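## Task

Shelf spots are labelled by a lot number printed on the shelf edge directly beneath each spot, and several spots may carry the same number. Get one cardboard box from a lot 451 spot and one from a lot 434 spot onto the desk so that nothing of either box overhangs the desk's edge. Every other cardboard box must remain on the shelf it started on. If no spot has a given lot, leave that lot out. The robot must not topple or finish leaning, or the task fails.

## Robot and tools

Robot: a simulated Hello Robot Stretch 3 with one arm. It has a two-wheel base (0.33 m long, 0.34 m wide, rounded back), a vertical mast carrying a lift, and a telescoping arm that reaches out to the robot's RIGHT side. The base can only drive straight or spin in place (pivot 0.05 m behind its front edge); it cannot slide sideways, so to shift the gripper forward or back you drive the base. With arm retracted and wrist folded, turning sweeps a 0.28 m radius; an unfolded level wrist reaches beyond that.

Frames (metres): the base frame has its origin on the floor between the drive wheels, x ahead, y to the left, z up. The odometry frame is the base frame as it was when the scene began. hand_pose is reported in the base frame and marks the point where the closed fingertips meet; with all wrist joints at zero its x axis is up, y points back along the arm to the mast, z toward the rear.

move: the single action tool. Action fields: "base", "joints", "speeds", "pace", "contact_limits", or "servos" on its own. Extra fields "cameras" (list from head_camera, nav_camera, wrist_camera, all; [] for none) and "blocking" are not part of the action. An empty move just reports state and images, including the scene number.
- base: an object holding exactly one key. translate_m is a relative drive distance in metres from where the base last reported itself, positive forward, range -3 to 3. rotate_rad is a relative in-place turn in radians, positive to the left, range -6.4 to 6.4.
- joints: one object for the one arm, keyed by joint, each value an absolute target. lift_m 0 to 1.1 m; arm_m 0 to 0.52 m (extension); wrist_yaw_rad -1.345 to 4.42 (0 along the arm, positive toward the front); wrist_pitch_rad -1.57 to 0.451 (0 level, negative tips fingers down); wrist_roll_rad -2.911 to 2.918; gripper_m -0.089 to 0.179 (larger is wider; real fingertip gap is about 0.007 less when almost shut, 0.025 less when fully open); head_pan_rad -3.953 to 1.73 (0 ahead, positive left, -1.57 looks along the arm); head_tilt_rad -1.53 to 0.419 (negative looks down). Done tolerances: 0.004 for lift, arm, gripper; 0.02 yaw and roll; 0.05 pitch; 0.1 head.
- pace: "default" or "max". speeds: per-key top speed (units per second), capped at the max pace value (translate 0.30 m/s, rotate 1.90 rad/s, lift 0.15, arm 0.40). The base is slowed to 0.10 m/s and 0.63 rad/s unless lift_m < 0.30, arm_m < 0.03 and wrist_yaw_rad > 2.54.
- contact_limits: effort percent (1 to 100) at which a motion halts, only for arm_m, translate_m, rotate_rad, and lift_m given as {"down": n, "up": n}; put it in the same call as that motion's command. Lift down values below roughly 12 may trip during free motion.
- servos: "reboot" re-enables wrist or head servos that shut off.
- blocking: true (or omitted) returns when everything is at rest; false returns in about half a second while motion continues. A later move overrides only the targets it names.
Actions run at most about 14 s. Unknown keys make a call invalid; out-of-range values are refused, and a refusal or an unrequested stop cancels your remaining move, wait and finished_scene calls in that reply.

wait: {"seconds": 0 to 10, "cameras"}; returns state, ending early once running moves settle. stop: {"cameras"}; brakes all running motions, which then report "stopped". zoom_image: {"camera", "region": [x0, y0, x1, y1]} in pixels of that camera's latest full image, origin top left, at most 504 by 504. finished_scene: {"scene": n}; ends the current scene for good; call nothing after it in the same reply.

Results: "move" reads done or the worst status. base_status and joint_status per motion: done, moving, off_target (resting short and maybe still pushing), stopped, contact_stop (that joint goes limp), time_out, torque_fault (servo off until reboot). on_its_own lists what happened without your command; "held at" is a target, not a reading. motor_effort gives percent per motor, peak in brackets. lidar_m: 12 distances from the base origin, sector 1 straight ahead then counterclockwise in 30 degree steps; sees only a slice 0.17 m up (table legs, not tops); "-" means nothing or too close. wrist_depth_mm and head_depth_mm: 7x7 median depths in mm. base_odometry (heading in rad), turned_by_wheels and turned_by_imu (prefer the IMU if they disagree by more than 0.15), base_tilt in degrees. pictures names the image order.

Cameras: head_camera and nav_camera ride on the head and follow pan and tilt; wrist_camera rides on the gripper. head_camera images must be rotated 90 degrees clockwise to stand upright, nav_camera images 90 degrees counterclockwise. Calibration intrinsics and extrinsics are supplied per camera.

Gripping: close to a gripper_m under the object's width to hold; open to at least 0.05 over its width to let go. Readings don't confirm a grasp; resend the close if it slips.

Cautions: before folding the wrist over the base (yaw near 3.0) or unfolding it, put lift between 0.32 and 0.95, pitch at -0.4, roll near 0. With yaw below -0.4 keep pitch at -0.5 or lower. The arm pushing on something rigid above about 0.45 m, or driving while snagged, can tip the robot; if base_tilt shows lean, free the gripper. Wrist, head and base (without a limit) push blindly, so avoid collisions, drops, hard pushes and objects falling. Moves keep running between replies, and a loose object may occasionally get nudged.

Each tool is called after "Request:" as name(argument=value, ...) on one line, values as JSON.

## Session

Request:
move(joints={"head_pan_rad": -1.0, "head_tilt_rad": -0.35}, pace="max", cameras=["nav_camera", "head_camera"])

Request:
move(joints={"head_pan_rad": -2.6, "head_tilt_rad": -0.35}, pace="max", cameras=["nav_camera"])

Request:
move(joints={"head_pan_rad": 0.6, "head_tilt_rad": -0.35}, pace="max", cameras=["nav_camera"])

Scene clock: 0.90 s.
move: done
base_odometry: x=+0.000 y=+0.000 heading=+0.000
turned_by_wheels: +0.000
turned_by_imu: +0.000
base_tilt: forward=-0.4 right=-1.2
lidar_m: 0.73 0.73 0.85 1.53 2.66 1.26 1.01 1.12 1.81 1.63 1.39 0.83
head_depth_mm: 1696 1766 1842 1955 1790 1742 1488 / 1741 1826 1918 2029 2141 1820 1485 / 1791 1879 1964 2089 2156 1854 1480 / 1734 1894 2012 2115 2203 1876 1476 / 1495 1565 1653 1779 1882 1848 1451 / 1253 1305 1369 1431 1511 1608 1458 / 1051 1084 1127 1170 1224 1280 1324
base_status: not commanded
joint_positions: lift_m=+0.374 arm_m=+0.001 wrist_yaw_rad=+3.009 wrist_pitch_rad=-0.462 wrist_roll_rad=+0.000 gripper_m=+0.037 head_pan_rad=-1.028 head_tilt_rad=-0.352
joint_status: all done
measured_speeds: all 0
motor_effort: left_wheel=-0.4(0.7) right_wheel=+0.6(1.1) lift_m=+22.9(23.8) arm_m=-4.6(5.1) wrist_yaw_rad=+0.7(1.1) wrist_pitch_rad=+1.9(2.0) wrist_roll_rad=-0.3(0.3) gripper_m=-0.1(0.8) head_pan_rad=+1.9(4.7) head_tilt_rad=-3.4(8.1)
hand_pose: x=+0.0076 y=+0.0712 z=+0.3774 quat_wxyz=(+0.207, +0.697, +0.116, +0.676) (m; base frame)
wrist_depth_mm: - 138 - - - 858 - / - 151 - - - 983 - / - 167 924 - - 949 - / 846 769 203 821 811 799 770 / 695 674 212 659 655 669 665 / 605 597 126 572 128 583 577 / 524 532 287 354 504 511 512
pictures: head_camera (sideways), nav_camera (sideways)
camera_calibration:
head_camera: T_world_to_cam=[[-0.192211, 0.228781, -0.954313, 1.25868], [0.873369, 0.483344, -0.0600334, 0.0725038], [0.447528, -0.845007, -0.292715, 0.333811], [0, 0, 0, 1]] pos_world=[0.0292202, -0.0409352, 1.30324]
nav_camera: T_world_to_cam=[[0.180102, -0.265274, 0.947203, -1.19078], [-0.848052, -0.529757, 0.0128854, 0.0385625], [0.498369, -0.805597, -0.320376, 0.367188], [0, 0, 0, 1]] pos_world=[0.0641703, 0.000350685, 1.24505]

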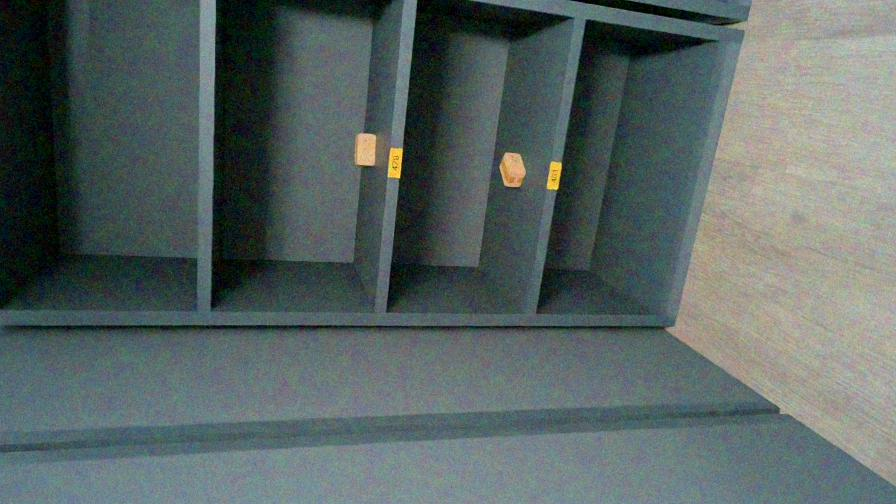

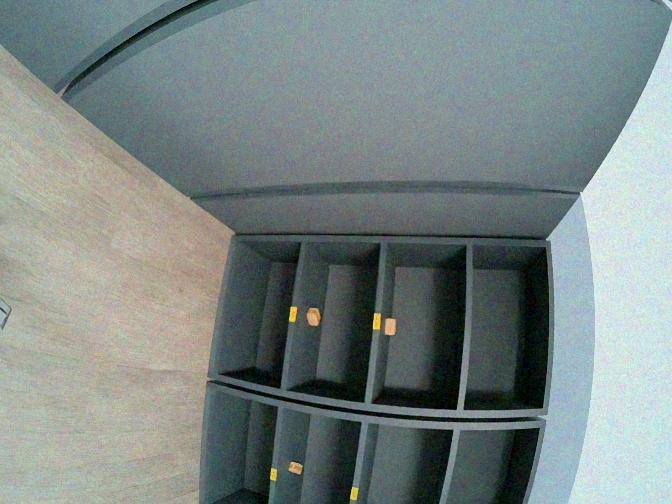

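Scene clock: 3.03 s.
move: done
base_odometry: x=+0.000 y=+0.000 heading=+0.000
turned_by_wheels: +0.000
turned_by_imu: +0.000
base_tilt: forward=-0.3 right=-1.1
lidar_m: 0.72 0.72 0.85 1.53 2.67 1.26 1.01 1.11 1.81 1.63 1.39 0.83
head_depth_mm: 1290 1344 1408 1491 1218 905 1493 / 1321 1391 1463 1540 1212 938 1396 / 1358 1418 1499 1592 1649 1667 1480 / 1378 1457 1543 1632 1733 1802 1471 / 1417 1499 1574 1684 1792 1849 1470 / 1458 1553 1650 1739 1872 1846 1447 / 1514 1601 1684 1806 1955 1839 1453
base_status: not commanded
joint_positions: lift_m=+0.374 arm_m=+0.001 wrist_yaw_rad=+3.009 wrist_pitch_rad=-0.462 wrist_roll_rad=+0.000 gripper_m=+0.037 head_pan_rad=-2.608 head_tilt_rad=-0.352
joint_status: all done
measured_speeds: translate_m=+0.000 rotate_rad=+0.000 lift_m=+0.000 arm_m=+0.000 wrist_yaw_rad=+0.000 wrist_pitch_rad=+0.000 wrist_roll_rad=+0.000 head_pan_rad=+0.024 head_tilt_rad=+0.000
motor_effort: left_wheel=-0.3(1.0) right_wheel=+0.6(1.2) lift_m=+23.3(24.0) arm_m=-8.1(8.2) wrist_yaw_rad=-1.4(2.1) wrist_pitch_rad=+1.9(2.1) wrist_roll_rad=+0.1(0.3) gripper_m=+0.5(0.8) head_pan_rad=+3.9(4.8) head_tilt_rad=+1.3(5.7)
hand_pose: x=+0.0076 y=+0.0712 z=+0.3774 quat_wxyz=(+0.207, +0.697, +0.116, +0.676) (m; base frame)
wrist_depth_mm: - 139 - - - 870 - / - 150 - - - 977 - / - 167 928 - - 934 - / 842 769 204 804 802 798 757 / 703 672 211 661 657 676 667 / 605 600 126 570 129 586 577 / 532 532 288 354 503 512 508
pictures: nav_camera (sideways)
camera_calibration:
nav_camera: T_world_to_cam=[[-0.267062, -0.17742, 0.947206, -1.18807], [-0.521197, 0.853339, 0.012888, 0.036586], [-0.810575, -0.49024, -0.320365, 0.375118], [0, 0, 0, 1]] pos_world=[0.0058412, -0.0581104, 1.24505]

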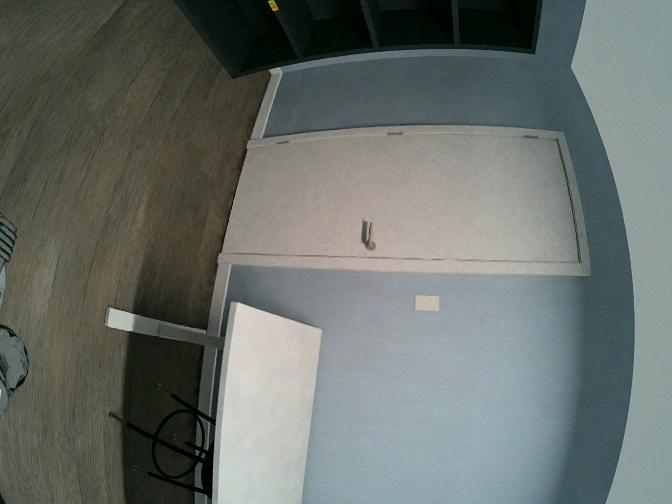

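Scene clock: 5.73 s.
move: done
base_odometry: x=+0.000 y=+0.000 heading=+0.000
turned_by_wheels: +0.000
turned_by_imu: +0.000
base_tilt: forward=-0.2 right=-1.3
lidar_m: 0.72 0.73 0.85 1.53 2.66 1.25 1.01 1.11 1.81 1.63 1.39 0.83
head_depth_mm: 574 600 630 663 701 743 790 / 594 622 654 691 732 775 826 / 615 647 681 721 764 816 870 / 639 673 710 752 801 853 918 / 662 700 741 789 839 902 974 / 691 732 779 827 887 955 1029 / 720 767 816 870 935 1013 1097
base_status: not commanded
joint_positions: lift_m=+0.374 arm_m=+0.001 wrist_yaw_rad=+3.009 wrist_pitch_rad=-0.462 wrist_roll_rad=+0.000 gripper_m=+0.037 head_pan_rad=+0.608 head_tilt_rad=-0.352
joint_status: all done
measured_speeds: translate_m=+0.000 rotate_rad=+0.000 lift_m=+0.000 arm_m=+0.000 wrist_yaw_rad=+0.000 wrist_pitch_rad=+0.000 wrist_roll_rad=+0.000 head_pan_rad=-0.024 head_tilt_rad=+0.000
motor_effort: left_wheel=-0.4(0.8) right_wheel=+0.6(1.1) lift_m=+24.0(24.3) arm_m=-11.9(12.6) wrist_yaw_rad=-0.3(1.6) wrist_pitch_rad=+2.0(2.1) wrist_roll_rad=-0.1(0.3) gripper_m=+0.5(1.1) head_pan_rad=-2.8(5.6) head_tilt_rad=+4.6(5.4)
hand_pose: x=+0.0076 y=+0.0712 z=+0.3774 quat_wxyz=(+0.207, +0.697, +0.116, +0.676) (m; base frame)
wrist_depth_mm: - 139 - - - 849 - / - 151 - - - 972 - / - 168 927 - - 939 - / 830 776 204 807 796 787 763 / 693 677 211 662 657 665 670 / 593 593 126 576 129 585 575 / 530 534 287 357 502 514 509
pictures: nav_camera (sideways)
camera_calibration:
nav_camera: T_world_to_cam=[[0.252414, 0.196414, 0.947475, -1.19166], [0.583468, -0.812034, 0.0128968, 0.029791], [0.771915, 0.549566, -0.319569, 0.364462], [0, 0, 0, 1]] pos_world=[0.00207577, 0.057954, 1.24516]

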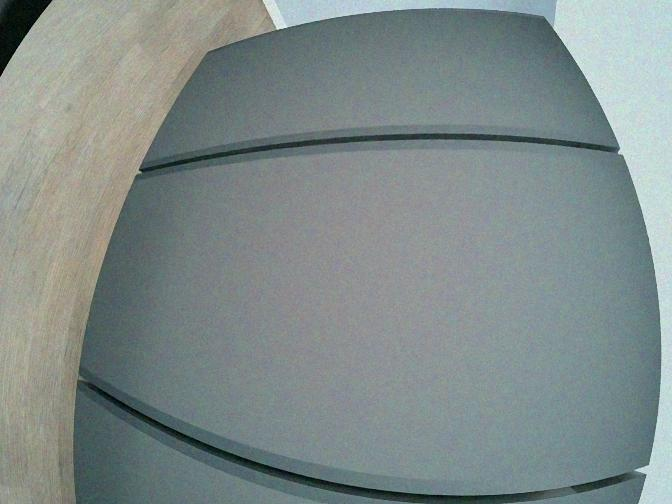

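Request:
move(joints={"head_pan_rad": -1.45, "head_tilt_rad": -0.35}, pace="max", cameras=["head_camera"])

Request:
zoom_image(camera="head_camera", region=[340, 0, 640, 170])

Request:
zoom_image(camera="head_camera", region=[340, 330, 640, 500])

Scene clock: 19.73 s.
move: done
base_odometry: x=+0.000 y=+0.000 heading=+0.000
turned_by_wheels: +0.000
turned_by_imu: +0.000
base_tilt: forward=-0.4 right=-1.3
lidar_m: 0.72 0.73 0.85 1.53 2.66 1.26 1.01 1.11 1.81 1.63 1.39 0.83
head_depth_mm: 1803 1940 2049 2155 2183 1912 1499 / 1808 1921 2044 2150 2272 1915 1468 / 1800 1884 2001 2137 2244 1887 1475 / 1416 1482 1649 1676 1835 1854 1470 / 1766 1827 1948 2067 2197 1843 1463 / 1743 1796 1915 2037 2095 1833 1456 / 1713 1780 1877 2004 2074 1786 1454
base_status: not commanded
joint_positions: lift_m=+0.374 arm_m=+0.001 wrist_yaw_rad=+3.009 wrist_pitch_rad=-0.462 wrist_roll_rad=+0.000 gripper_m=+0.037 head_pan_rad=-1.458 head_tilt_rad=-0.350
joint_status: all done
measured_speeds: translate_m=+0.000 rotate_rad=+0.000 lift_m=+0.000 arm_m=+0.000 wrist_yaw_rad=+0.000 wrist_pitch_rad=+0.000 wrist_roll_rad=+0.000 head_pan_rad=+0.024 head_tilt_rad=+0.000
motor_effort: left_wheel=-0.2(0.7) right_wheel=+0.5(1.4) lift_m=+24.6(25.4) arm_m=-12.6(13.7) wrist_yaw_rad=+0.2(1.6) wrist_pitch_rad=+2.0(2.0) wrist_roll_rad=+0.0(0.3) gripper_m=+0.1(0.9) head_pan_rad=+3.2(4.8) head_tilt_rad=+4.4(7.2)
hand_pose: x=+0.0076 y=+0.0712 z=+0.3774 quat_wxyz=(+0.207, +0.697, +0.116, +0.676) (m; base frame)
wrist_depth_mm: - 138 - - - 875 - / - 150 - - - 996 - / - 167 923 - - 955 - / 843 771 203 815 812 803 763 / 705 675 211 660 656 666 670 / 600 592 126 569 129 580 578 / 525 537 288 355 498 511 507
pictures: head_camera (sideways)
camera_calibration:
head_camera: T_world_to_cam=[[-0.0788277, 0.285537, -0.95512, 1.25903], [0.995429, 0.0743584, -0.0599248, 0.071591], [0.0539105, -0.955479, -0.290093, 0.332763], [0, 0, 0, 1]] pos_world=[0.0100433, -0.0468748, 1.30335]

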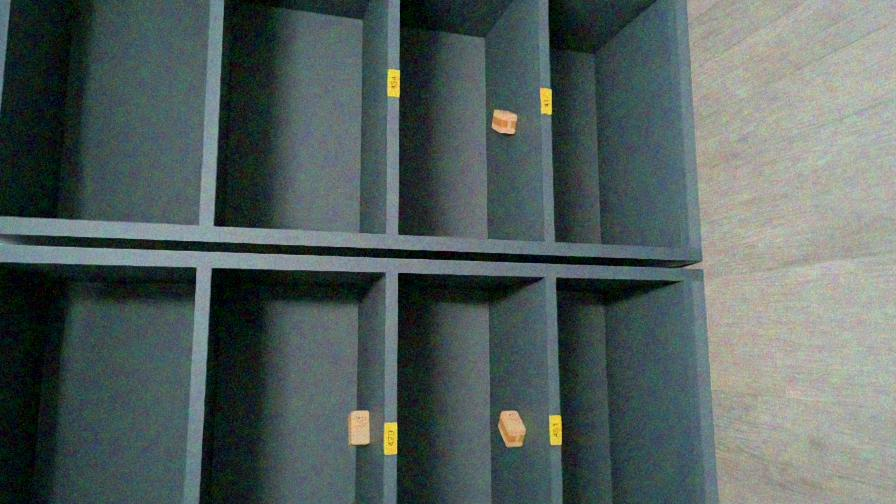

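Scaled by 1.680 from the camera's 896x504 image, which has a finer 1280x720 frame.

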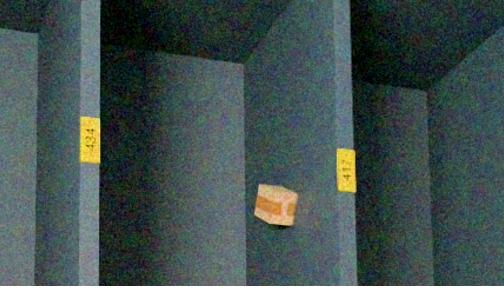

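Scaled by 1.680 from the camera's 896x504 image, which has a finer 1280x720 frame.

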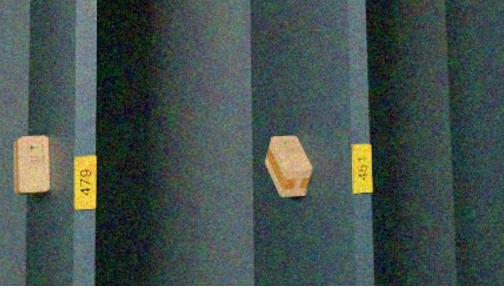

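Request:
zoom_image(camera="head_camera", region=[530, 405, 580, 455])

Request:
zoom_image(camera="head_camera", region=[370, 60, 420, 110])

Scaled by 10.080 from the camera's 896x504 image, which has a finer 1280x720 frame.

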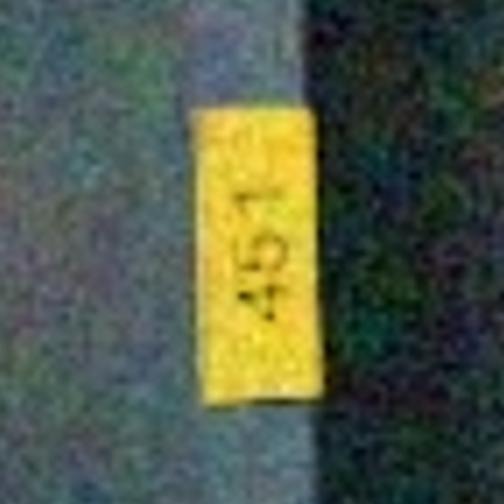

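Scaled by 10.080 from the camera's 896x504 image, which has a finer 1280x720 frame.

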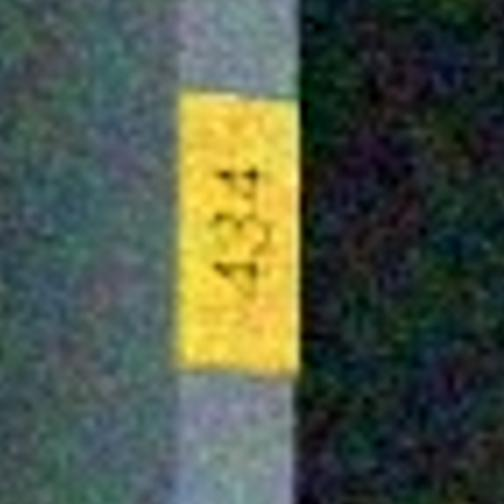

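Request:
move(base={"rotate_rad": -1.126}, joints={"lift_m": 0.285, "head_pan_rad": -1.57, "head_tilt_rad": -0.5}, pace="max")

Request:
move(base={"translate_m": 1.04}, pace="max")

Request:
move(base={"rotate_rad": 1.40}, joints={"lift_m": 0.5}, pace="max", cameras=["head_camera"])

Scene clock: 82.77 s.
move: done
base_odometry: x=+0.000 y=+0.000 heading=-1.126
turned_by_wheels: -1.126
turned_by_imu: -1.104
base_tilt: forward=-0.4 right=-1.1
lidar_m: 1.56 0.86 0.73 0.73 0.82 1.37 2.66 1.25 1.01 1.11 1.75 1.63
head_depth_mm: 1246 1338 1444 1382 960 1582 1327 / 1266 1372 1471 1365 992 1623 1313 / 1295 1405 1528 1356 1026 1556 1311 / 1326 1433 1556 1697 1843 1608 1305 / 1330 1443 1578 1739 1888 1584 1304 / 1372 1475 1625 1789 1907 1576 1287 / 1403 1520 1668 1845 1946 1563 1283
base_status: done
joint_positions: lift_m=+0.285 arm_m=+0.001 wrist_yaw_rad=+3.009 wrist_pitch_rad=-0.463 wrist_roll_rad=+0.000 gripper_m=+0.037 head_pan_rad=-1.570 head_tilt_rad=-0.500
joint_status: all done
measured_speeds: all 0
motor_effort: left_wheel=+5.7(15.0) right_wheel=-8.3(14.0) lift_m=+30.5(31.2) arm_m=-13.0(13.6) wrist_yaw_rad=-1.1(1.6) wrist_pitch_rad=+2.1(2.2) wrist_roll_rad=+0.1(0.5) gripper_m=+0.5(1.0) head_pan_rad=-3.4(4.0) head_tilt_rad=-4.2(5.5)
hand_pose: x=+0.0076 y=+0.0711 z=+0.2878 quat_wxyz=(+0.208, +0.697, +0.117, +0.676) (m; base frame)
wrist_depth_mm: - 138 - - - - - / - 151 161 - - - - / 849 167 210 786 773 768 766 / 685 628 203 662 662 657 646 / 571 565 212 548 536 551 551 / 496 302 126 289 128 479 475 / 268 272 252 263 403 418 419
pictures: none

Scene clock: 87.60 s.
move: done
base_odometry: x=+0.448 y=-0.939 heading=-1.125
turned_by_wheels: +0.000
turned_by_imu: +0.000
base_tilt: forward=-0.3 right=-1.2
lidar_m: 0.92 0.59 0.50 0.50 0.56 0.95 3.64 1.66 1.77 1.47 0.73 0.77
head_depth_mm: 1413 1522 1646 1793 1937 1622 1323 / 1449 1548 1683 1822 1960 1618 1317 / 1473 1586 1725 1881 2001 1605 1310 / 1508 1632 1772 1946 2039 1605 1307 / 1549 1687 1835 1994 2051 1588 1294 / 1533 1328 1453 1546 1721 1571 1296 / 1185 1316 1373 1549 1374 1487 1274
base_status: done
joint_positions: lift_m=+0.285 arm_m=+0.001 wrist_yaw_rad=+3.009 wrist_pitch_rad=-0.463 wrist_roll_rad=+0.000 gripper_m=+0.037 head_pan_rad=-1.570 head_tilt_rad=-0.500
joint_status: not commanded
measured_speeds: all 0
motor_effort: left_wheel=+5.4(16.1) right_wheel=-0.3(10.9) lift_m=+24.3(30.8) arm_m=-9.8(12.8) wrist_yaw_rad=+1.2(2.1) wrist_pitch_rad=+2.1(2.3) wrist_roll_rad=-0.1(0.3) gripper_m=+0.4(0.9) head_pan_rad=-2.6(4.2) head_tilt_rad=-4.3(5.0)
hand_pose: x=+0.0076 y=+0.0711 z=+0.2878 quat_wxyz=(+0.208, +0.697, +0.117, +0.676) (m; base frame)
wrist_depth_mm: - 139 - - - 472 456 / - 151 161 - - 521 - / - 167 176 - - 572 - / 695 636 198 643 643 621 - / 578 569 212 542 541 555 547 / 494 302 126 292 129 475 476 / 268 271 252 263 406 424 421
pictures: none

Scene clock: 90.43 s.
move: done
base_odometry: x=+0.448 y=-0.939 heading=+0.274
turned_by_wheels: +1.400
turned_by_imu: +1.377
base_tilt: forward=-0.3 right=-1.3
lidar_m: 0.50 0.52 0.73 2.29 2.21 1.66 1.77 1.45 0.73 1.06 0.68 0.51
head_depth_mm: 829 932 1003 740 1155 969 1057 / 856 934 1007 729 1193 957 1177 / 869 939 1010 722 1197 956 1168 / 870 940 998 713 1189 950 1200 / 878 942 1013 711 1199 941 1191 / 880 948 1010 744 1206 935 1188 / 882 954 1009 734 1122 931 1158
base_status: done
joint_positions: lift_m=+0.500 arm_m=+0.001 wrist_yaw_rad=+3.009 wrist_pitch_rad=-0.463 wrist_roll_rad=+0.000 gripper_m=+0.037 head_pan_rad=-1.570 head_tilt_rad=-0.500
joint_status: all done
measured_speeds: all 0
motor_effort: left_wheel=-6.3(14.5) right_wheel=+8.4(12.9) lift_m=+23.1(34.5) arm_m=-12.9(13.2) wrist_yaw_rad=-0.8(1.7) wrist_pitch_rad=+2.1(2.3) wrist_roll_rad=-0.2(0.3) gripper_m=+0.0(1.0) head_pan_rad=-2.5(3.5) head_tilt_rad=-3.8(4.9)
hand_pose: x=+0.0076 y=+0.0710 z=+0.5026 quat_wxyz=(+0.208, +0.697, +0.117, +0.676) (m; base frame)
wrist_depth_mm: - 138 - - - - - / - 151 - - - - - / - 167 - - - - - / - 966 203 - - - - / 877 843 211 831 822 832 - / 739 739 126 707 129 727 - / 655 665 286 651 625 644 634
pictures: head_camera (sideways)
camera_calibration:
head_camera: T_world_to_cam=[[-0.0465309, 0.432328, -0.900515, 1.18757], [0.997498, -0.0279177, -0.0649452, 0.0780455], [-0.0532179, -0.901284, -0.429948, 0.515472], [0, 0, 0, 1]] pos_world=[0.00484058, -0.0466527, 1.29612]

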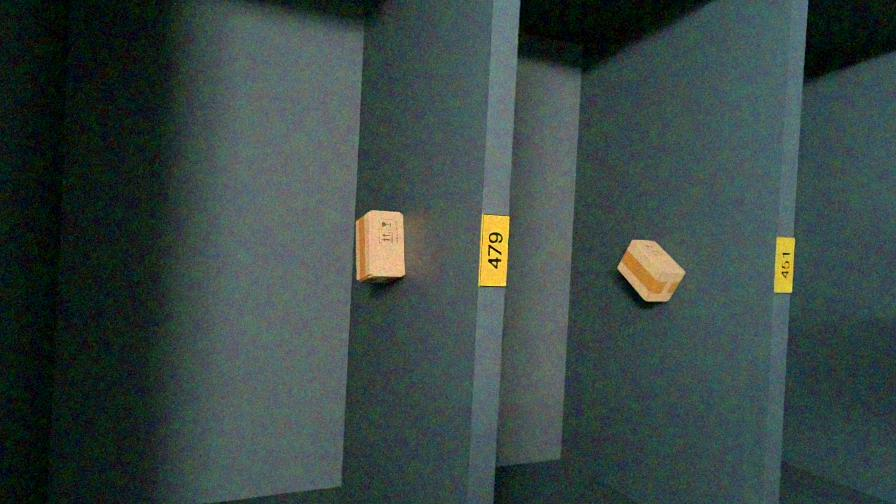

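Request:
zoom_image(camera="head_camera", region=[600, 220, 700, 320])

Request:
move(joints={"wrist_yaw_rad": 0.0, "wrist_pitch_rad": -0.4, "gripper_m": 0.179}, pace="max", cameras=["wrist_camera"])

Scaled by 5.040 from the camera's 896x504 image, which has a finer 1280x720 frame.

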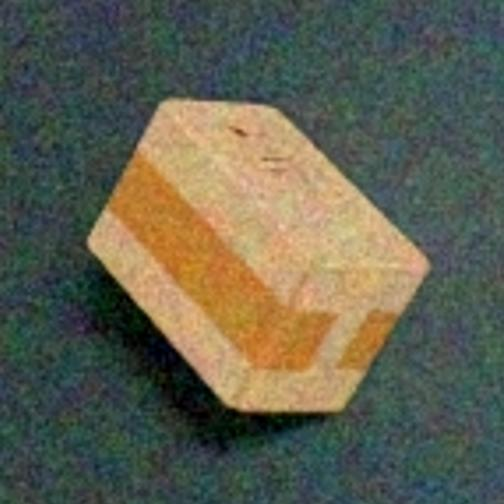

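Scene clock: 101.30 s.
move: done
base_odometry: x=+0.448 y=-0.939 heading=+0.274
turned_by_wheels: +0.000
turned_by_imu: +0.000
base_tilt: forward=-0.3 right=-1.3
lidar_m: 0.50 0.52 0.73 2.29 2.22 1.66 1.77 1.45 0.73 1.06 0.67 0.51
head_depth_mm: 829 932 1005 739 1157 967 1052 / 854 933 1006 733 1201 958 1182 / 869 941 1010 724 1188 953 1173 / 870 943 999 713 1193 950 1194 / 873 942 1013 710 1201 942 1192 / 880 948 1008 743 1202 937 1184 / 880 953 1006 735 1124 934 1158
base_status: not commanded
joint_positions: lift_m=+0.500 arm_m=+0.001 wrist_yaw_rad=+0.003 wrist_pitch_rad=-0.420 wrist_roll_rad=+0.000 gripper_m=+0.179 head_pan_rad=-1.570 head_tilt_rad=-0.500
joint_status: all done
measured_speeds: all 0
motor_effort: left_wheel=-5.7(6.8) right_wheel=+7.5(8.6) lift_m=+26.3(26.3) arm_m=-10.0(11.6) wrist_yaw_rad=-3.8(8.8) wrist_pitch_rad=+3.3(5.4) wrist_roll_rad=-0.2(0.4) gripper_m=+0.8(83.4) head_pan_rad=-2.0(3.1) head_tilt_rad=-3.3(4.6)
hand_pose: x=-0.0208 y=-0.3697 z=+0.5122 quat_wxyz=(+0.692, +0.149, -0.691, -0.147) (m; base frame)
wrist_depth_mm: - - - 489 - - - / - - - - - - - / - - - - - - - / - - - - - - - / - 142 - - - - - / - 126 - - - - - / - 651 652 633 634 - 105
pictures: wrist_camera
camera_calibration:
wrist_camera: T_world_to_cam=[[-0.998878, -0.0398843, -0.0255314, -0.0158489], [-0.00249999, 0.582796, -0.812615, 0.664168], [0.0472902, -0.811639, -0.582241, 0.165326], [0, 0, 0, 1]] pos_world=[-0.021989, -0.253521, 0.635568]

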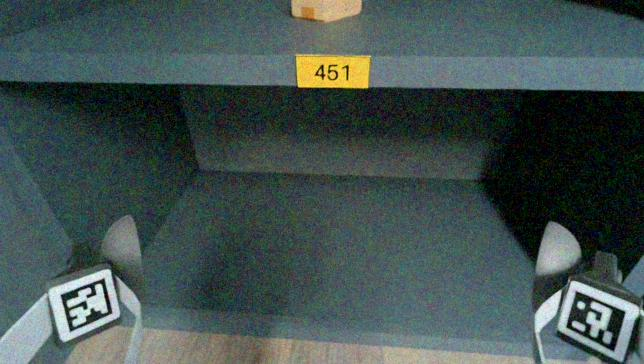

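Request:
move(cameras=["wrist_camera", "head_camera"])

Scene clock: 140.40 s.
base_odometry: x=+0.448 y=-0.939 heading=+0.274
turned_by_wheels: +0.000
turned_by_imu: +0.000
base_tilt: forward=-0.4 right=-1.2
lidar_m: 0.50 0.52 0.73 2.30 2.22 1.66 1.77 1.45 0.73 1.06 0.68 0.51
head_depth_mm: 829 931 1002 739 1161 969 1056 / 854 938 1004 731 1193 966 1177 / 868 943 1008 723 1190 957 1172 / 873 942 998 714 1196 944 1200 / 873 945 1021 713 1194 941 1190 / 878 947 1006 747 1203 938 1186 / 880 952 1007 736 1123 937 1153
base_status: not commanded
joint_positions: lift_m=+0.500 arm_m=+0.001 wrist_yaw_rad=+0.003 wrist_pitch_rad=-0.420 wrist_roll_rad=+0.000 gripper_m=+0.179 head_pan_rad=-1.570 head_tilt_rad=-0.500
joint_status: all done
measured_speeds: all 0
motor_effort: left_wheel=-5.7(6.8) right_wheel=+8.1(8.6) lift_m=+30.3(26.3) arm_m=-9.0(11.6) wrist_yaw_rad=-3.3(8.8) wrist_pitch_rad=+3.2(5.4) wrist_roll_rad=+0.1(0.4) gripper_m=+0.3(83.4) head_pan_rad=-2.0(3.1) head_tilt_rad=-3.2(4.6)
hand_pose: x=-0.0208 y=-0.3697 z=+0.5122 quat_wxyz=(+0.692, +0.149, -0.691, -0.147) (m; base frame)
wrist_depth_mm: - - - 490 - - - / - - - - - - - / - - - - - - - / - - - - - - - / - 143 - - - - - / - 126 - - - - - / - 660 648 645 636 - 105
pictures: head_camera (sideways), wrist_camera
camera_calibration:
head_camera: T_world_to_cam=[[-0.0465293, 0.432324, -0.900517, 1.18757], [0.997504, -0.0278285, -0.0649006, 0.0779916], [-0.0531181, -0.901289, -0.42995, 0.515474], [0, 0, 0, 1]] pos_world=[0.00484087, -0.0466527, 1.29612]
wrist_camera: T_world_to_cam=[[-0.998878, -0.0398843, -0.0255314, -0.0158489], [-0.00249999, 0.582796, -0.812615, 0.664168], [0.0472902, -0.811639, -0.582241, 0.165326], [0, 0, 0, 1]] pos_world=[-0.021989, -0.253521, 0.635568]

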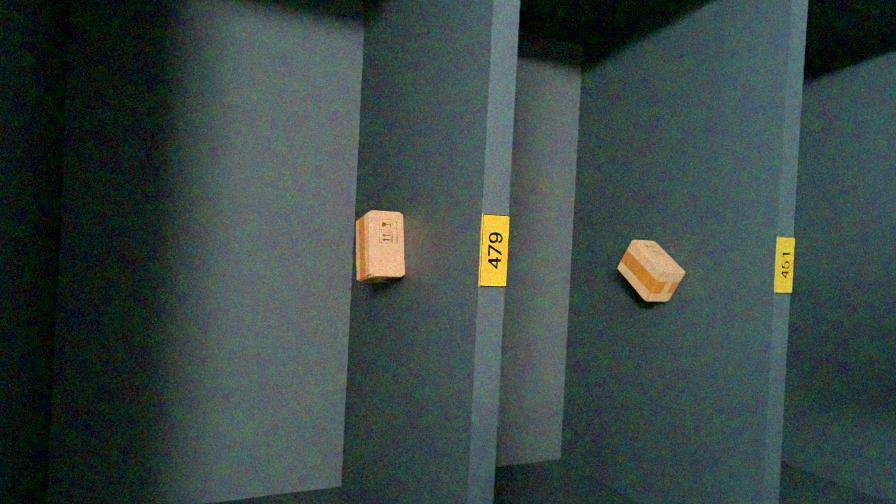

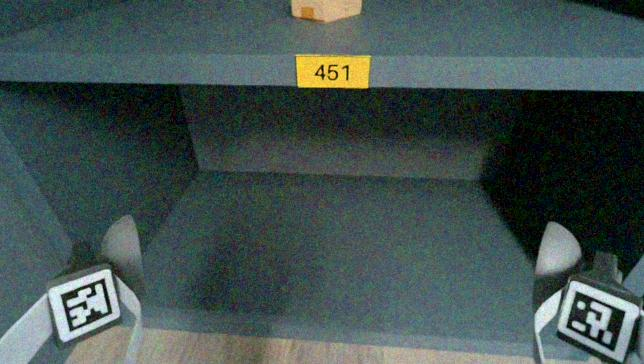

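Request:
zoom_image(camera="head_camera", region=[600, 220, 700, 320])

Request:
zoom_image(camera="wrist_camera", region=[280, 0, 380, 50])

Scaled by 5.040 from the camera's 896x504 image, which has a finer 1280x720 frame.

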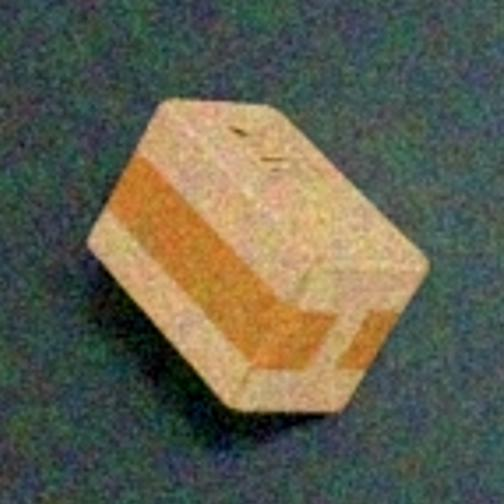

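Scaled by 5.040.

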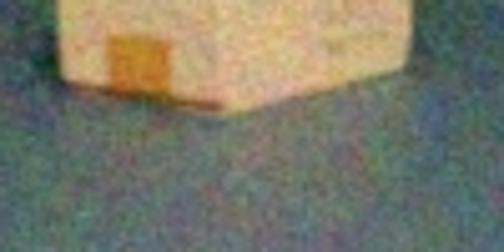

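Request:
move(joints={"lift_m": 0.531, "wrist_yaw_rad": -0.39, "wrist_pitch_rad": -0.3}, pace="max", cameras=["wrist_camera"])

Scene clock: 260.90 s.
move: done
base_odometry: x=+0.448 y=-0.939 heading=+0.274
turned_by_wheels: +0.000
turned_by_imu: +0.000
base_tilt: forward=-0.2 right=-1.4
lidar_m: 0.49 0.52 0.73 2.30 2.22 1.65 1.77 1.45 0.73 1.06 0.67 0.51
head_depth_mm: 828 933 998 741 1150 964 1056 / 855 936 1005 731 1193 958 1176 / 872 936 1010 722 1192 958 1179 / 873 941 1003 714 1194 949 1196 / 879 945 1008 709 1197 945 1193 / 879 951 1013 745 1209 936 1191 / 879 955 1005 735 1123 931 1154
base_status: not commanded
joint_positions: lift_m=+0.531 arm_m=+0.001 wrist_yaw_rad=-0.387 wrist_pitch_rad=-0.321 wrist_roll_rad=+0.000 gripper_m=+0.179 head_pan_rad=-1.570 head_tilt_rad=-0.500
joint_status: all done
measured_speeds: all 0
motor_effort: left_wheel=-6.0(6.5) right_wheel=+8.2(8.3) lift_m=+30.5(34.6) arm_m=-6.4(7.1) wrist_yaw_rad=-2.6(7.5) wrist_pitch_rad=+3.4(4.8) wrist_roll_rad=+0.2(0.3) gripper_m=+0.2(1.1) head_pan_rad=-1.2(1.8) head_tilt_rad=-3.4(3.4)
hand_pose: x=-0.1104 y=-0.3637 z=+0.5661 quat_wxyz=(+0.664, -0.023, -0.706, -0.245) (m; base frame)
wrist_depth_mm: - - - - - - - / - 487 - - - 475 - / - - - - - 495 - / - - - - - 576 - / - 143 - - - 589 - / - 126 - - 746 637 - / - - - - 702 708 105
pictures: wrist_camera
camera_calibration:
wrist_camera: T_world_to_cam=[[-0.939894, 0.340772, -0.0217814, 0.0391168], [0.187776, 0.462526, -0.866493, 0.711952], [-0.285202, -0.818501, -0.498714, 0.119369], [0, 0, 0, 1]] pos_world=[-0.0628776, -0.244923, 0.677284]

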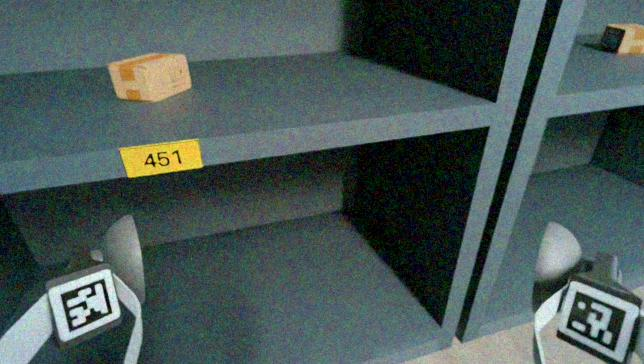

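Request:
move(base={"translate_m": 0.111}, pace="max")

Request:
move(joints={"arm_m": 0.3}, pace="max", contact_limits={"arm_m": 40}, cameras=["wrist_camera"])

Scene clock: 298.97 s.
move: done
base_odometry: x=+0.555 y=-0.909 heading=+0.274
turned_by_wheels: +0.000
turned_by_imu: +0.000
base_tilt: forward=-0.3 right=-1.1
lidar_m: 0.39 0.40 0.57 1.78 2.29 1.75 1.88 0.84 0.80 1.07 0.53 0.40
head_depth_mm: 833 939 1007 739 1195 967 1188 / 862 941 1014 729 1198 959 1181 / 871 942 1012 722 1193 949 1176 / 873 947 1018 713 1199 949 1199 / 877 946 1014 752 1205 943 1189 / 882 955 1012 743 1167 936 1188 / 756 817 839 732 890 875 956
base_status: done
joint_positions: lift_m=+0.531 arm_m=+0.001 wrist_yaw_rad=-0.387 wrist_pitch_rad=-0.321 wrist_roll_rad=+0.000 gripper_m=+0.179 head_pan_rad=-1.570 head_tilt_rad=-0.500
joint_status: not commanded
measured_speeds: all 0
motor_effort: left_wheel=+5.7(7.8) right_wheel=+5.7(12.4) lift_m=+27.7(31.3) arm_m=-2.8(4.7) wrist_yaw_rad=-2.1(4.4) wrist_pitch_rad=+3.4(3.5) wrist_roll_rad=+0.1(0.3) gripper_m=+0.4(1.0) head_pan_rad=-0.6(1.6) head_tilt_rad=-2.8(3.5)
hand_pose: x=-0.1104 y=-0.3636 z=+0.5661 quat_wxyz=(+0.664, -0.023, -0.706, -0.245) (m; base frame)
wrist_depth_mm: - - - - 816 - 466 / - - 513 - - - 490 / - - - - - - - / - - - - - - - / - 142 - - 949 - - / - 126 - - - 736 - / - - - - 709 735 105
pictures: none

Scene clock: 300.97 s.
move: done
base_odometry: x=+0.555 y=-0.909 heading=+0.274
turned_by_wheels: +0.000
turned_by_imu: +0.000
base_tilt: forward=-0.1 right=-1.1
lidar_m: 0.39 0.40 0.57 1.78 2.29 1.75 1.88 0.85 0.80 1.07 0.53 0.40
head_depth_mm: 837 936 1001 738 1195 962 1188 / 860 939 1010 731 1198 959 1174 / 876 944 1011 722 1189 952 582 / 876 945 1017 716 1198 946 600 / 874 947 1017 750 1211 941 1194 / 881 954 1013 742 1163 937 1183 / 756 819 837 733 890 876 957
base_status: not commanded
joint_positions: lift_m=+0.531 arm_m=+0.300 wrist_yaw_rad=-0.387 wrist_pitch_rad=-0.320 wrist_roll_rad=+0.000 gripper_m=+0.179 head_pan_rad=-1.570 head_tilt_rad=-0.500
joint_status: all done
measured_speeds: all 0
motor_effort: left_wheel=+5.7(6.4) right_wheel=+5.6(6.2) lift_m=+24.1(27.5) arm_m=+10.8(14.7) wrist_yaw_rad=-2.4(3.7) wrist_pitch_rad=+3.2(3.4) wrist_roll_rad=+0.0(0.3) gripper_m=+0.5(1.2) head_pan_rad=-0.1(1.1) head_tilt_rad=-3.2(3.6)
contact_limits: arm_m 40 (drawing in: default 31, maximum 55; extending or still: default 40, maximum 69)
hand_pose: x=-0.1105 y=-0.6631 z=+0.5662 quat_wxyz=(+0.664, -0.024, -0.706, -0.245) (m; base frame)
wrist_depth_mm: - - - - - 576 - / - - - - - - - / - - 258 279 - - 329 / 289 287 269 284 282 279 278 / 228 218 227 225 224 223 221 / 123 175 187 187 185 186 185 / 152 156 161 159 159 163 105
pictures: wrist_camera
camera_calibration:
wrist_camera: T_world_to_cam=[[-0.939746, 0.341181, -0.0217619, 0.141365], [0.187762, 0.46188, -0.866841, 0.850401], [-0.285698, -0.818696, -0.49811, -0.126187], [0, 0, 0, 1]] pos_world=[-0.062877, -0.544322, 0.677384]

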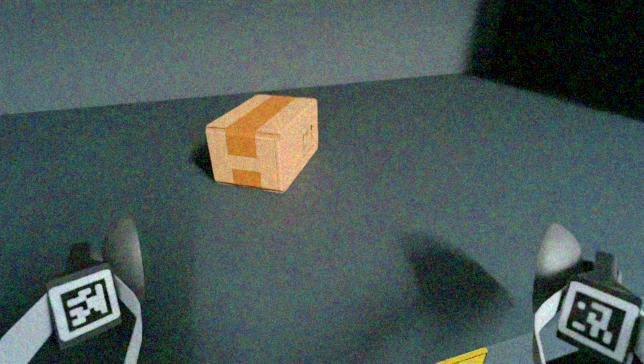

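Request:
move(joints={"arm_m": 0.456}, contact_limits={"arm_m": 40}, cameras=["wrist_camera"])

Request:
move(joints={"gripper_m": 0.04}, cameras=["wrist_camera"])

Scene clock: 323.10 s.
move: done
base_odometry: x=+0.555 y=-0.909 heading=+0.274
turned_by_wheels: +0.000
turned_by_imu: +0.000
base_tilt: forward=-0.4 right=-1.3
lidar_m: 0.39 0.40 0.57 1.78 2.29 1.75 1.88 0.84 0.80 1.06 0.53 0.40
head_depth_mm: 839 936 1008 740 1195 964 1182 / 865 939 1010 730 1198 956 1180 / 871 947 1013 720 1192 736 609 / 877 945 1016 712 1196 746 1199 / 879 948 1018 750 1199 941 1191 / 879 951 1011 739 1161 934 1183 / 755 816 842 736 891 872 955
base_status: not commanded
joint_positions: lift_m=+0.531 arm_m=+0.456 wrist_yaw_rad=-0.387 wrist_pitch_rad=-0.320 wrist_roll_rad=+0.000 gripper_m=+0.179 head_pan_rad=-1.570 head_tilt_rad=-0.500
joint_status: all done
measured_speeds: all 0
motor_effort: left_wheel=+5.7(6.3) right_wheel=+5.4(6.6) lift_m=+26.0(26.1) arm_m=+13.6(15.2) wrist_yaw_rad=-2.4(4.1) wrist_pitch_rad=+3.2(3.4) wrist_roll_rad=-0.1(0.3) gripper_m=+0.3(1.1) head_pan_rad=+0.2(1.3) head_tilt_rad=-2.1(3.0)
contact_limits: arm_m 40 (drawing in: default 31, maximum 55; extending or still: default 40, maximum 69)
hand_pose: x=-0.1105 y=-0.8191 z=+0.5662 quat_wxyz=(+0.664, -0.024, -0.706, -0.245) (m; base frame)
wrist_depth_mm: 291 309 330 - - - 446 / 306 327 - - - - 474 / 326 339 - - - - 326 / 287 284 283 183 281 279 276 / 228 225 225 145 206 222 222 / 123 144 136 125 179 184 184 / 151 156 155 134 159 158 107
pictures: wrist_camera
camera_calibration:
wrist_camera: T_world_to_cam=[[-0.939746, 0.341181, -0.0217619, 0.19459], [0.187762, 0.46188, -0.866841, 0.922454], [-0.285698, -0.818696, -0.49811, -0.253903], [0, 0, 0, 1]] pos_world=[-0.062877, -0.700322, 0.677384]

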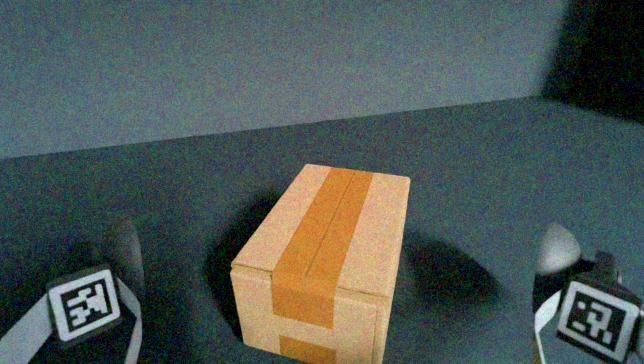

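Scene clock: 325.03 s.
move: done
base_odometry: x=+0.555 y=-0.909 heading=+0.274
turned_by_wheels: +0.000
turned_by_imu: +0.000
base_tilt: forward=-0.3 right=-1.1
lidar_m: 0.39 0.41 0.57 1.78 2.28 1.74 1.88 0.84 0.80 1.07 0.53 0.40
head_depth_mm: 838 934 1006 737 1200 965 1186 / 862 941 1008 730 1198 962 1176 / 872 941 1013 722 1194 733 608 / 873 946 1017 713 1197 743 1198 / 877 952 1014 751 1202 937 1190 / 882 952 1011 741 1159 935 1186 / 756 818 836 734 888 876 956
base_status: not commanded
joint_positions: lift_m=+0.531 arm_m=+0.456 wrist_yaw_rad=-0.387 wrist_pitch_rad=-0.320 wrist_roll_rad=+0.000 gripper_m=+0.041 head_pan_rad=-1.570 head_tilt_rad=-0.500
joint_status: all done
measured_speeds: all 0
motor_effort: left_wheel=+5.7(6.4) right_wheel=+4.7(5.9) lift_m=+28.4(28.5) arm_m=+13.0(13.9) wrist_yaw_rad=-3.3(4.3) wrist_pitch_rad=+3.2(3.3) wrist_roll_rad=-0.1(0.4) gripper_m=-10.4(82.9) head_pan_rad=+0.7(0.9) head_tilt_rad=-1.9(3.1)
contact_limits: arm_m 40 (drawing in: default 31, maximum 55; extending or still: default 40, maximum 69)
hand_pose: x=-0.1105 y=-0.8191 z=+0.5662 quat_wxyz=(+0.664, -0.024, -0.706, -0.245) (m; base frame)
wrist_depth_mm: 291 310 329 - - - 447 / 309 326 - - - - 473 / 329 341 - - - - 327 / 287 286 283 182 266 277 277 / 227 226 158 145 150 221 221 / 188 188 131 129 125 185 183 / 160 113 155 141 149 149 157
pictures: wrist_camera
camera_calibration:
wrist_camera: T_world_to_cam=[[-0.939746, 0.341181, -0.0217619, 0.19459], [0.187762, 0.46188, -0.866841, 0.922454], [-0.285698, -0.818696, -0.49811, -0.253903], [0, 0, 0, 1]] pos_world=[-0.062877, -0.700322, 0.677384]

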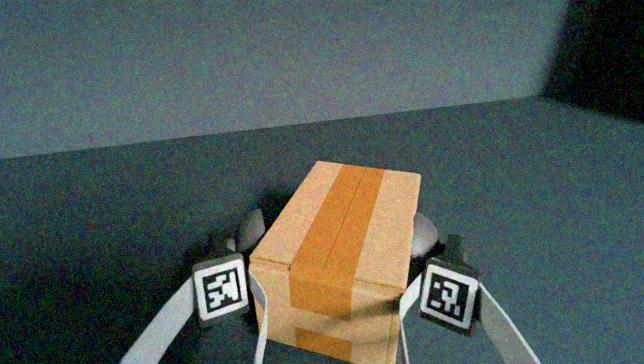

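Request:
move(joints={"gripper_m": 0.02}, cameras=["wrist_camera"])

Scene clock: 332.13 s.
move: done
base_odometry: x=+0.555 y=-0.909 heading=+0.274
turned_by_wheels: +0.000
turned_by_imu: +0.000
base_tilt: forward=-0.4 right=-1.3
lidar_m: 0.39 0.40 0.57 1.79 2.29 1.74 1.88 0.85 0.80 1.07 0.53 0.40
head_depth_mm: 838 939 1006 737 1198 964 1187 / 864 940 1006 727 1198 958 1177 / 871 943 1015 719 1193 739 608 / 873 939 1021 712 1202 742 1198 / 878 946 1014 750 1199 945 1195 / 882 955 1015 743 1160 938 1191 / 752 818 840 734 891 875 958
base_status: not commanded
joint_positions: lift_m=+0.531 arm_m=+0.456 wrist_yaw_rad=-0.387 wrist_pitch_rad=-0.320 wrist_roll_rad=+0.000 gripper_m=+0.021 head_pan_rad=-1.570 head_tilt_rad=-0.500
joint_status: all done
measured_speeds: all 0
motor_effort: left_wheel=+5.7(6.3) right_wheel=+5.4(6.2) lift_m=+30.1(31.6) arm_m=+11.4(12.4) wrist_yaw_rad=-2.6(4.3) wrist_pitch_rad=+3.2(3.3) wrist_roll_rad=+0.0(0.3) gripper_m=-17.9(83.0) head_pan_rad=+1.4(1.6) head_tilt_rad=-2.0(2.4)
contact_limits: arm_m 40 (drawing in: default 31, maximum 55; extending or still: default 40, maximum 69)
hand_pose: x=-0.1105 y=-0.8191 z=+0.5662 quat_wxyz=(+0.664, -0.024, -0.706, -0.245) (m; base frame)
wrist_depth_mm: 291 311 326 - - - 449 / 308 327 - - - - 468 / 326 337 - - 331 - 328 / 289 286 283 183 254 279 277 / 227 227 159 145 151 222 221 / 188 188 130 129 124 185 183 / 161 151 155 141 150 149 157
pictures: wrist_camera
camera_calibration:
wrist_camera: T_world_to_cam=[[-0.939746, 0.341181, -0.0217619, 0.19459], [0.187762, 0.46188, -0.866841, 0.922454], [-0.285698, -0.818696, -0.49811, -0.253903], [0, 0, 0, 1]] pos_world=[-0.062877, -0.700322, 0.677384]

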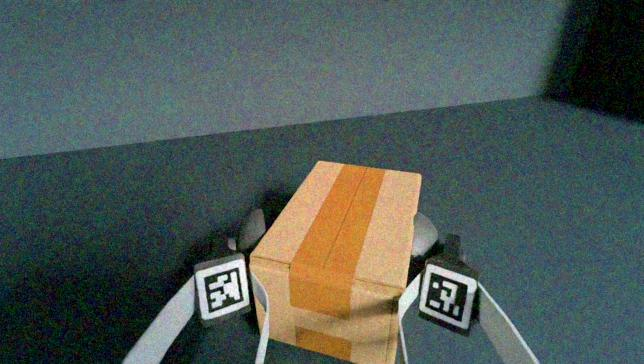

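Request:
move(joints={"lift_m": 0.58}, cameras=["wrist_camera"])

Scene clock: 336.57 s.
move: done
base_odometry: x=+0.555 y=-0.909 heading=+0.274
turned_by_wheels: +0.000
turned_by_imu: +0.000
base_tilt: forward=-0.2 right=-1.1
lidar_m: 0.38 0.41 0.57 1.78 2.29 1.75 1.88 0.84 0.80 1.07 0.53 0.40
head_depth_mm: 837 936 1007 737 1195 967 1189 / 861 939 1010 730 1195 956 854 / 872 940 1017 723 1198 691 855 / 873 946 1020 712 1196 723 1193 / 876 949 1015 750 1201 945 1192 / 879 950 1010 741 1166 935 1190 / 754 816 839 731 887 877 956
base_status: not commanded
joint_positions: lift_m=+0.580 arm_m=+0.456 wrist_yaw_rad=-0.387 wrist_pitch_rad=-0.323 wrist_roll_rad=+0.000 gripper_m=+0.021 head_pan_rad=-1.570 head_tilt_rad=-0.500
joint_status: all done
measured_speeds: all 0
motor_effort: left_wheel=+5.3(6.2) right_wheel=+5.6(5.7) lift_m=+31.0(33.5) arm_m=+9.9(11.0) wrist_yaw_rad=-2.1(4.5) wrist_pitch_rad=+3.7(3.9) wrist_roll_rad=-0.1(0.3) gripper_m=-17.3(18.2) head_pan_rad=+1.2(1.8) head_tilt_rad=-1.8(2.4)
contact_limits: arm_m 40 (drawing in: default 31, maximum 55; extending or still: default 40, maximum 69)
hand_pose: x=-0.1104 y=-0.8188 z=+0.6145 quat_wxyz=(+0.663, -0.022, -0.706, -0.246) (m; base frame)
wrist_depth_mm: 291 309 330 - - - 450 / 309 327 - - - - 486 / 328 - - - - - 496 / 339 - - 183 174 - - / 303 301 160 145 151 296 296 / 251 260 130 128 124 238 245 / 215 202 207 141 200 206 211
pictures: wrist_camera
camera_calibration:
wrist_camera: T_world_to_cam=[[-0.939709, 0.341272, -0.0219152, 0.195764], [0.188855, 0.464462, -0.865222, 0.965354], [-0.285097, -0.817196, -0.50091, -0.226686], [0, 0, 0, 1]] pos_world=[-0.0629784, -0.700426, 0.725986]

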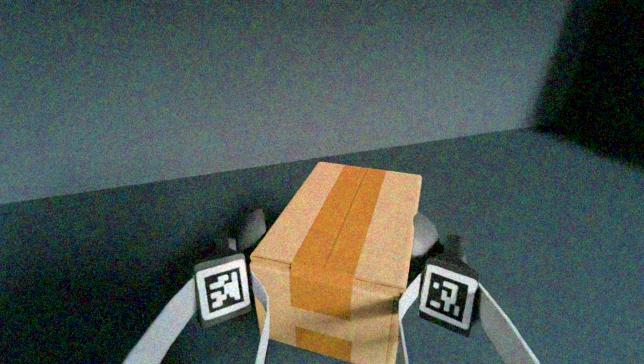

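Request:
move(joints={"arm_m": 0.02}, speeds={"arm_m": 0.25})

Request:
move(base={"translate_m": -0.4}, joints={"lift_m": 0.86, "wrist_yaw_rad": 0.0}, pace="max", cameras=["wrist_camera"])

Request:
move(base={"rotate_rad": -1.58}, pace="max", cameras=["head_camera", "nav_camera"])

Scene clock: 364.60 s.
move: done
base_odometry: x=+0.555 y=-0.909 heading=+0.274
turned_by_wheels: +0.000
turned_by_imu: +0.000
base_tilt: forward=-0.2 right=-1.2
lidar_m: 0.39 0.40 0.57 1.78 2.28 1.75 1.88 0.85 0.80 1.07 0.53 0.40
head_depth_mm: 834 936 1006 739 1203 965 1183 / 859 940 1008 730 1203 961 1180 / 873 939 1011 723 1194 956 1174 / 873 943 1017 715 1199 947 1202 / 877 945 1013 749 1204 941 1195 / 881 951 1014 740 1173 939 1187 / 757 815 837 734 893 877 956
base_status: not commanded
joint_positions: lift_m=+0.580 arm_m=+0.020 wrist_yaw_rad=-0.387 wrist_pitch_rad=-0.324 wrist_roll_rad=+0.000 gripper_m=+0.021 head_pan_rad=-1.570 head_tilt_rad=-0.500
joint_status: all done
measured_speeds: all 0
motor_effort: left_wheel=+5.6(6.5) right_wheel=+4.6(5.8) lift_m=+26.3(26.7) arm_m=-12.3(15.0) wrist_yaw_rad=-4.2(4.7) wrist_pitch_rad=+3.9(4.0) wrist_roll_rad=+0.1(0.4) gripper_m=-17.9(18.1) head_pan_rad=+2.4(3.0) head_tilt_rad=-1.3(2.4)
hand_pose: x=-0.1104 y=-0.3828 z=+0.6144 quat_wxyz=(+0.663, -0.022, -0.706, -0.246) (m; base frame)
wrist_depth_mm: - - - - 816 - - / - - - - - - 482 / - - - - - - 530 / - - - 175 174 - - / - - 152 145 145 - - / - - 130 129 125 664 - / - - - 140 132 735 800
pictures: none

Scene clock: 369.57 s.
move: done
base_odometry: x=+0.170 y=-1.017 heading=+0.274
turned_by_wheels: +0.000
turned_by_imu: +0.000
base_tilt: forward=-0.3 right=-1.2
lidar_m: 0.78 0.82 1.16 3.63 1.44 1.46 1.48 1.21 0.61 0.61 0.97 0.80
head_depth_mm: 478 522 562 624 1115 964 854 / 618 637 605 636 691 773 830 / 861 926 989 724 1097 756 332 / 863 933 998 713 1179 481 301 / 864 937 1006 708 1188 943 1163 / 867 941 998 698 1185 937 1189 / 871 941 998 735 1197 929 1187
base_status: done
joint_positions: lift_m=+0.860 arm_m=+0.020 wrist_yaw_rad=-0.002 wrist_pitch_rad=-0.324 wrist_roll_rad=+0.000 gripper_m=+0.021 head_pan_rad=-1.570 head_tilt_rad=-0.500
joint_status: all done
measured_speeds: all 0
motor_effort: left_wheel=-8.4(12.5) right_wheel=-1.7(11.6) lift_m=+24.7(34.6) arm_m=-2.4(12.4) wrist_yaw_rad=-0.3(7.8) wrist_pitch_rad=+3.9(4.1) wrist_roll_rad=+0.0(0.6) gripper_m=-17.5(18.3) head_pan_rad=+3.3(3.3) head_tilt_rad=-1.2(2.1)
hand_pose: x=-0.0221 y=-0.4002 z=+0.8943 quat_wxyz=(+0.698, +0.113, -0.698, -0.115) (m; base frame)
wrist_depth_mm: 321 - - - - 296 284 / 823 - - - - 321 306 / 864 - - - - 340 - / - - - 175 173 364 - / - - 152 145 145 394 - / - - 130 129 125 - - / - 95 130 140 136 109 -
pictures: wrist_camera
camera_calibration:
wrist_camera: T_world_to_cam=[[-0.999087, -0.0366746, -0.0219059, -0.0105303], [0.000537771, 0.501955, -0.864894, 1.00688], [0.0427154, -0.864116, -0.501477, 0.269745], [0, 0, 0, 1]] pos_world=[-0.0225845, -0.272705, 1.00589]

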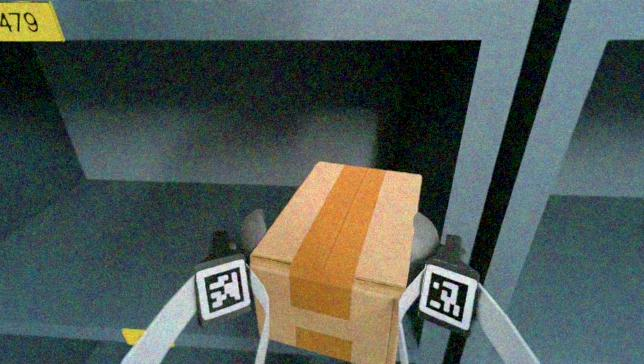

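Scene clock: 373.03 s.
move: done
base_odometry: x=+0.170 y=-1.017 heading=-1.306
turned_by_wheels: -1.580
turned_by_imu: -1.555
base_tilt: forward=-0.3 right=-1.2
lidar_m: 0.61 0.97 0.80 0.78 0.82 1.16 3.64 1.44 1.47 1.48 1.21 0.61
head_depth_mm: 1220 1312 1412 1565 1737 1615 1397 / 1226 1317 1437 1570 1732 1615 1430 / 1226 1319 1444 1576 1747 1505 331 / 1228 1334 1442 1591 1765 481 301 / 1237 1333 1450 1599 1761 1589 1296 / 1244 1358 1476 1626 1794 1593 1293 / 1257 1358 1482 1640 1806 1566 1293
base_status: done
joint_positions: lift_m=+0.860 arm_m=+0.020 wrist_yaw_rad=-0.002 wrist_pitch_rad=-0.324 wrist_roll_rad=+0.000 gripper_m=+0.021 head_pan_rad=-1.570 head_tilt_rad=-0.500
joint_status: not commanded
measured_speeds: all 0
motor_effort: left_wheel=+7.6(12.2) right_wheel=-8.9(14.1) lift_m=+26.7(26.9) arm_m=-4.9(5.6) wrist_yaw_rad=+1.5(2.8) wrist_pitch_rad=+4.0(4.1) wrist_roll_rad=-0.3(0.3) gripper_m=-17.4(18.1) head_pan_rad=+3.2(3.7) head_tilt_rad=-0.4(1.8)
hand_pose: x=-0.0220 y=-0.4002 z=+0.8943 quat_wxyz=(+0.698, +0.114, -0.698, -0.115) (m; base frame)
wrist_depth_mm: - - - - - - - / - - - - - - - / - - - - - - - / - - - 184 - - - / - - 158 145 151 - - / - - 130 129 124 - - / - - - 141 136 - -
pictures: head_camera (sideways), nav_camera (sideways)
camera_calibration:
head_camera: T_world_to_cam=[[-0.0465293, 0.432324, -0.900517, 1.18757], [0.997504, -0.0278285, -0.0649006, 0.0779916], [-0.0531181, -0.901289, -0.42995, 0.515474], [0, 0, 0, 1]] pos_world=[0.00484087, -0.0466527, 1.29612]
nav_camera: T_world_to_cam=[[0.0172618, -0.456103, 0.88976, -1.11487], [-0.999794, -0.0173937, 0.0104802, 0.042674], [0.0106962, -0.889757, -0.456309, 0.547075], [0, 0, 0, 1]] pos_world=[0.0560582, -0.0209892, 1.24116]

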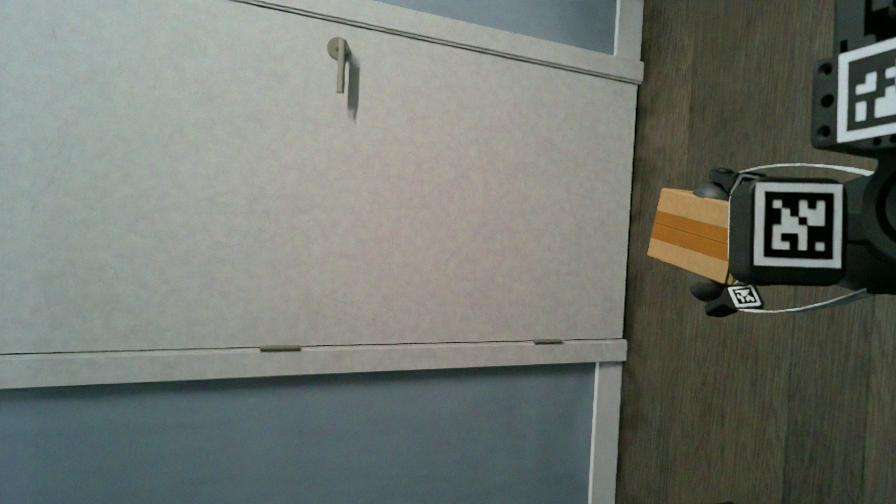

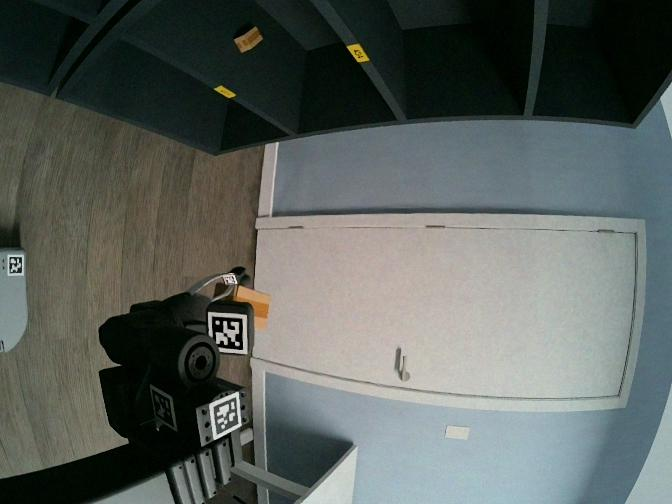

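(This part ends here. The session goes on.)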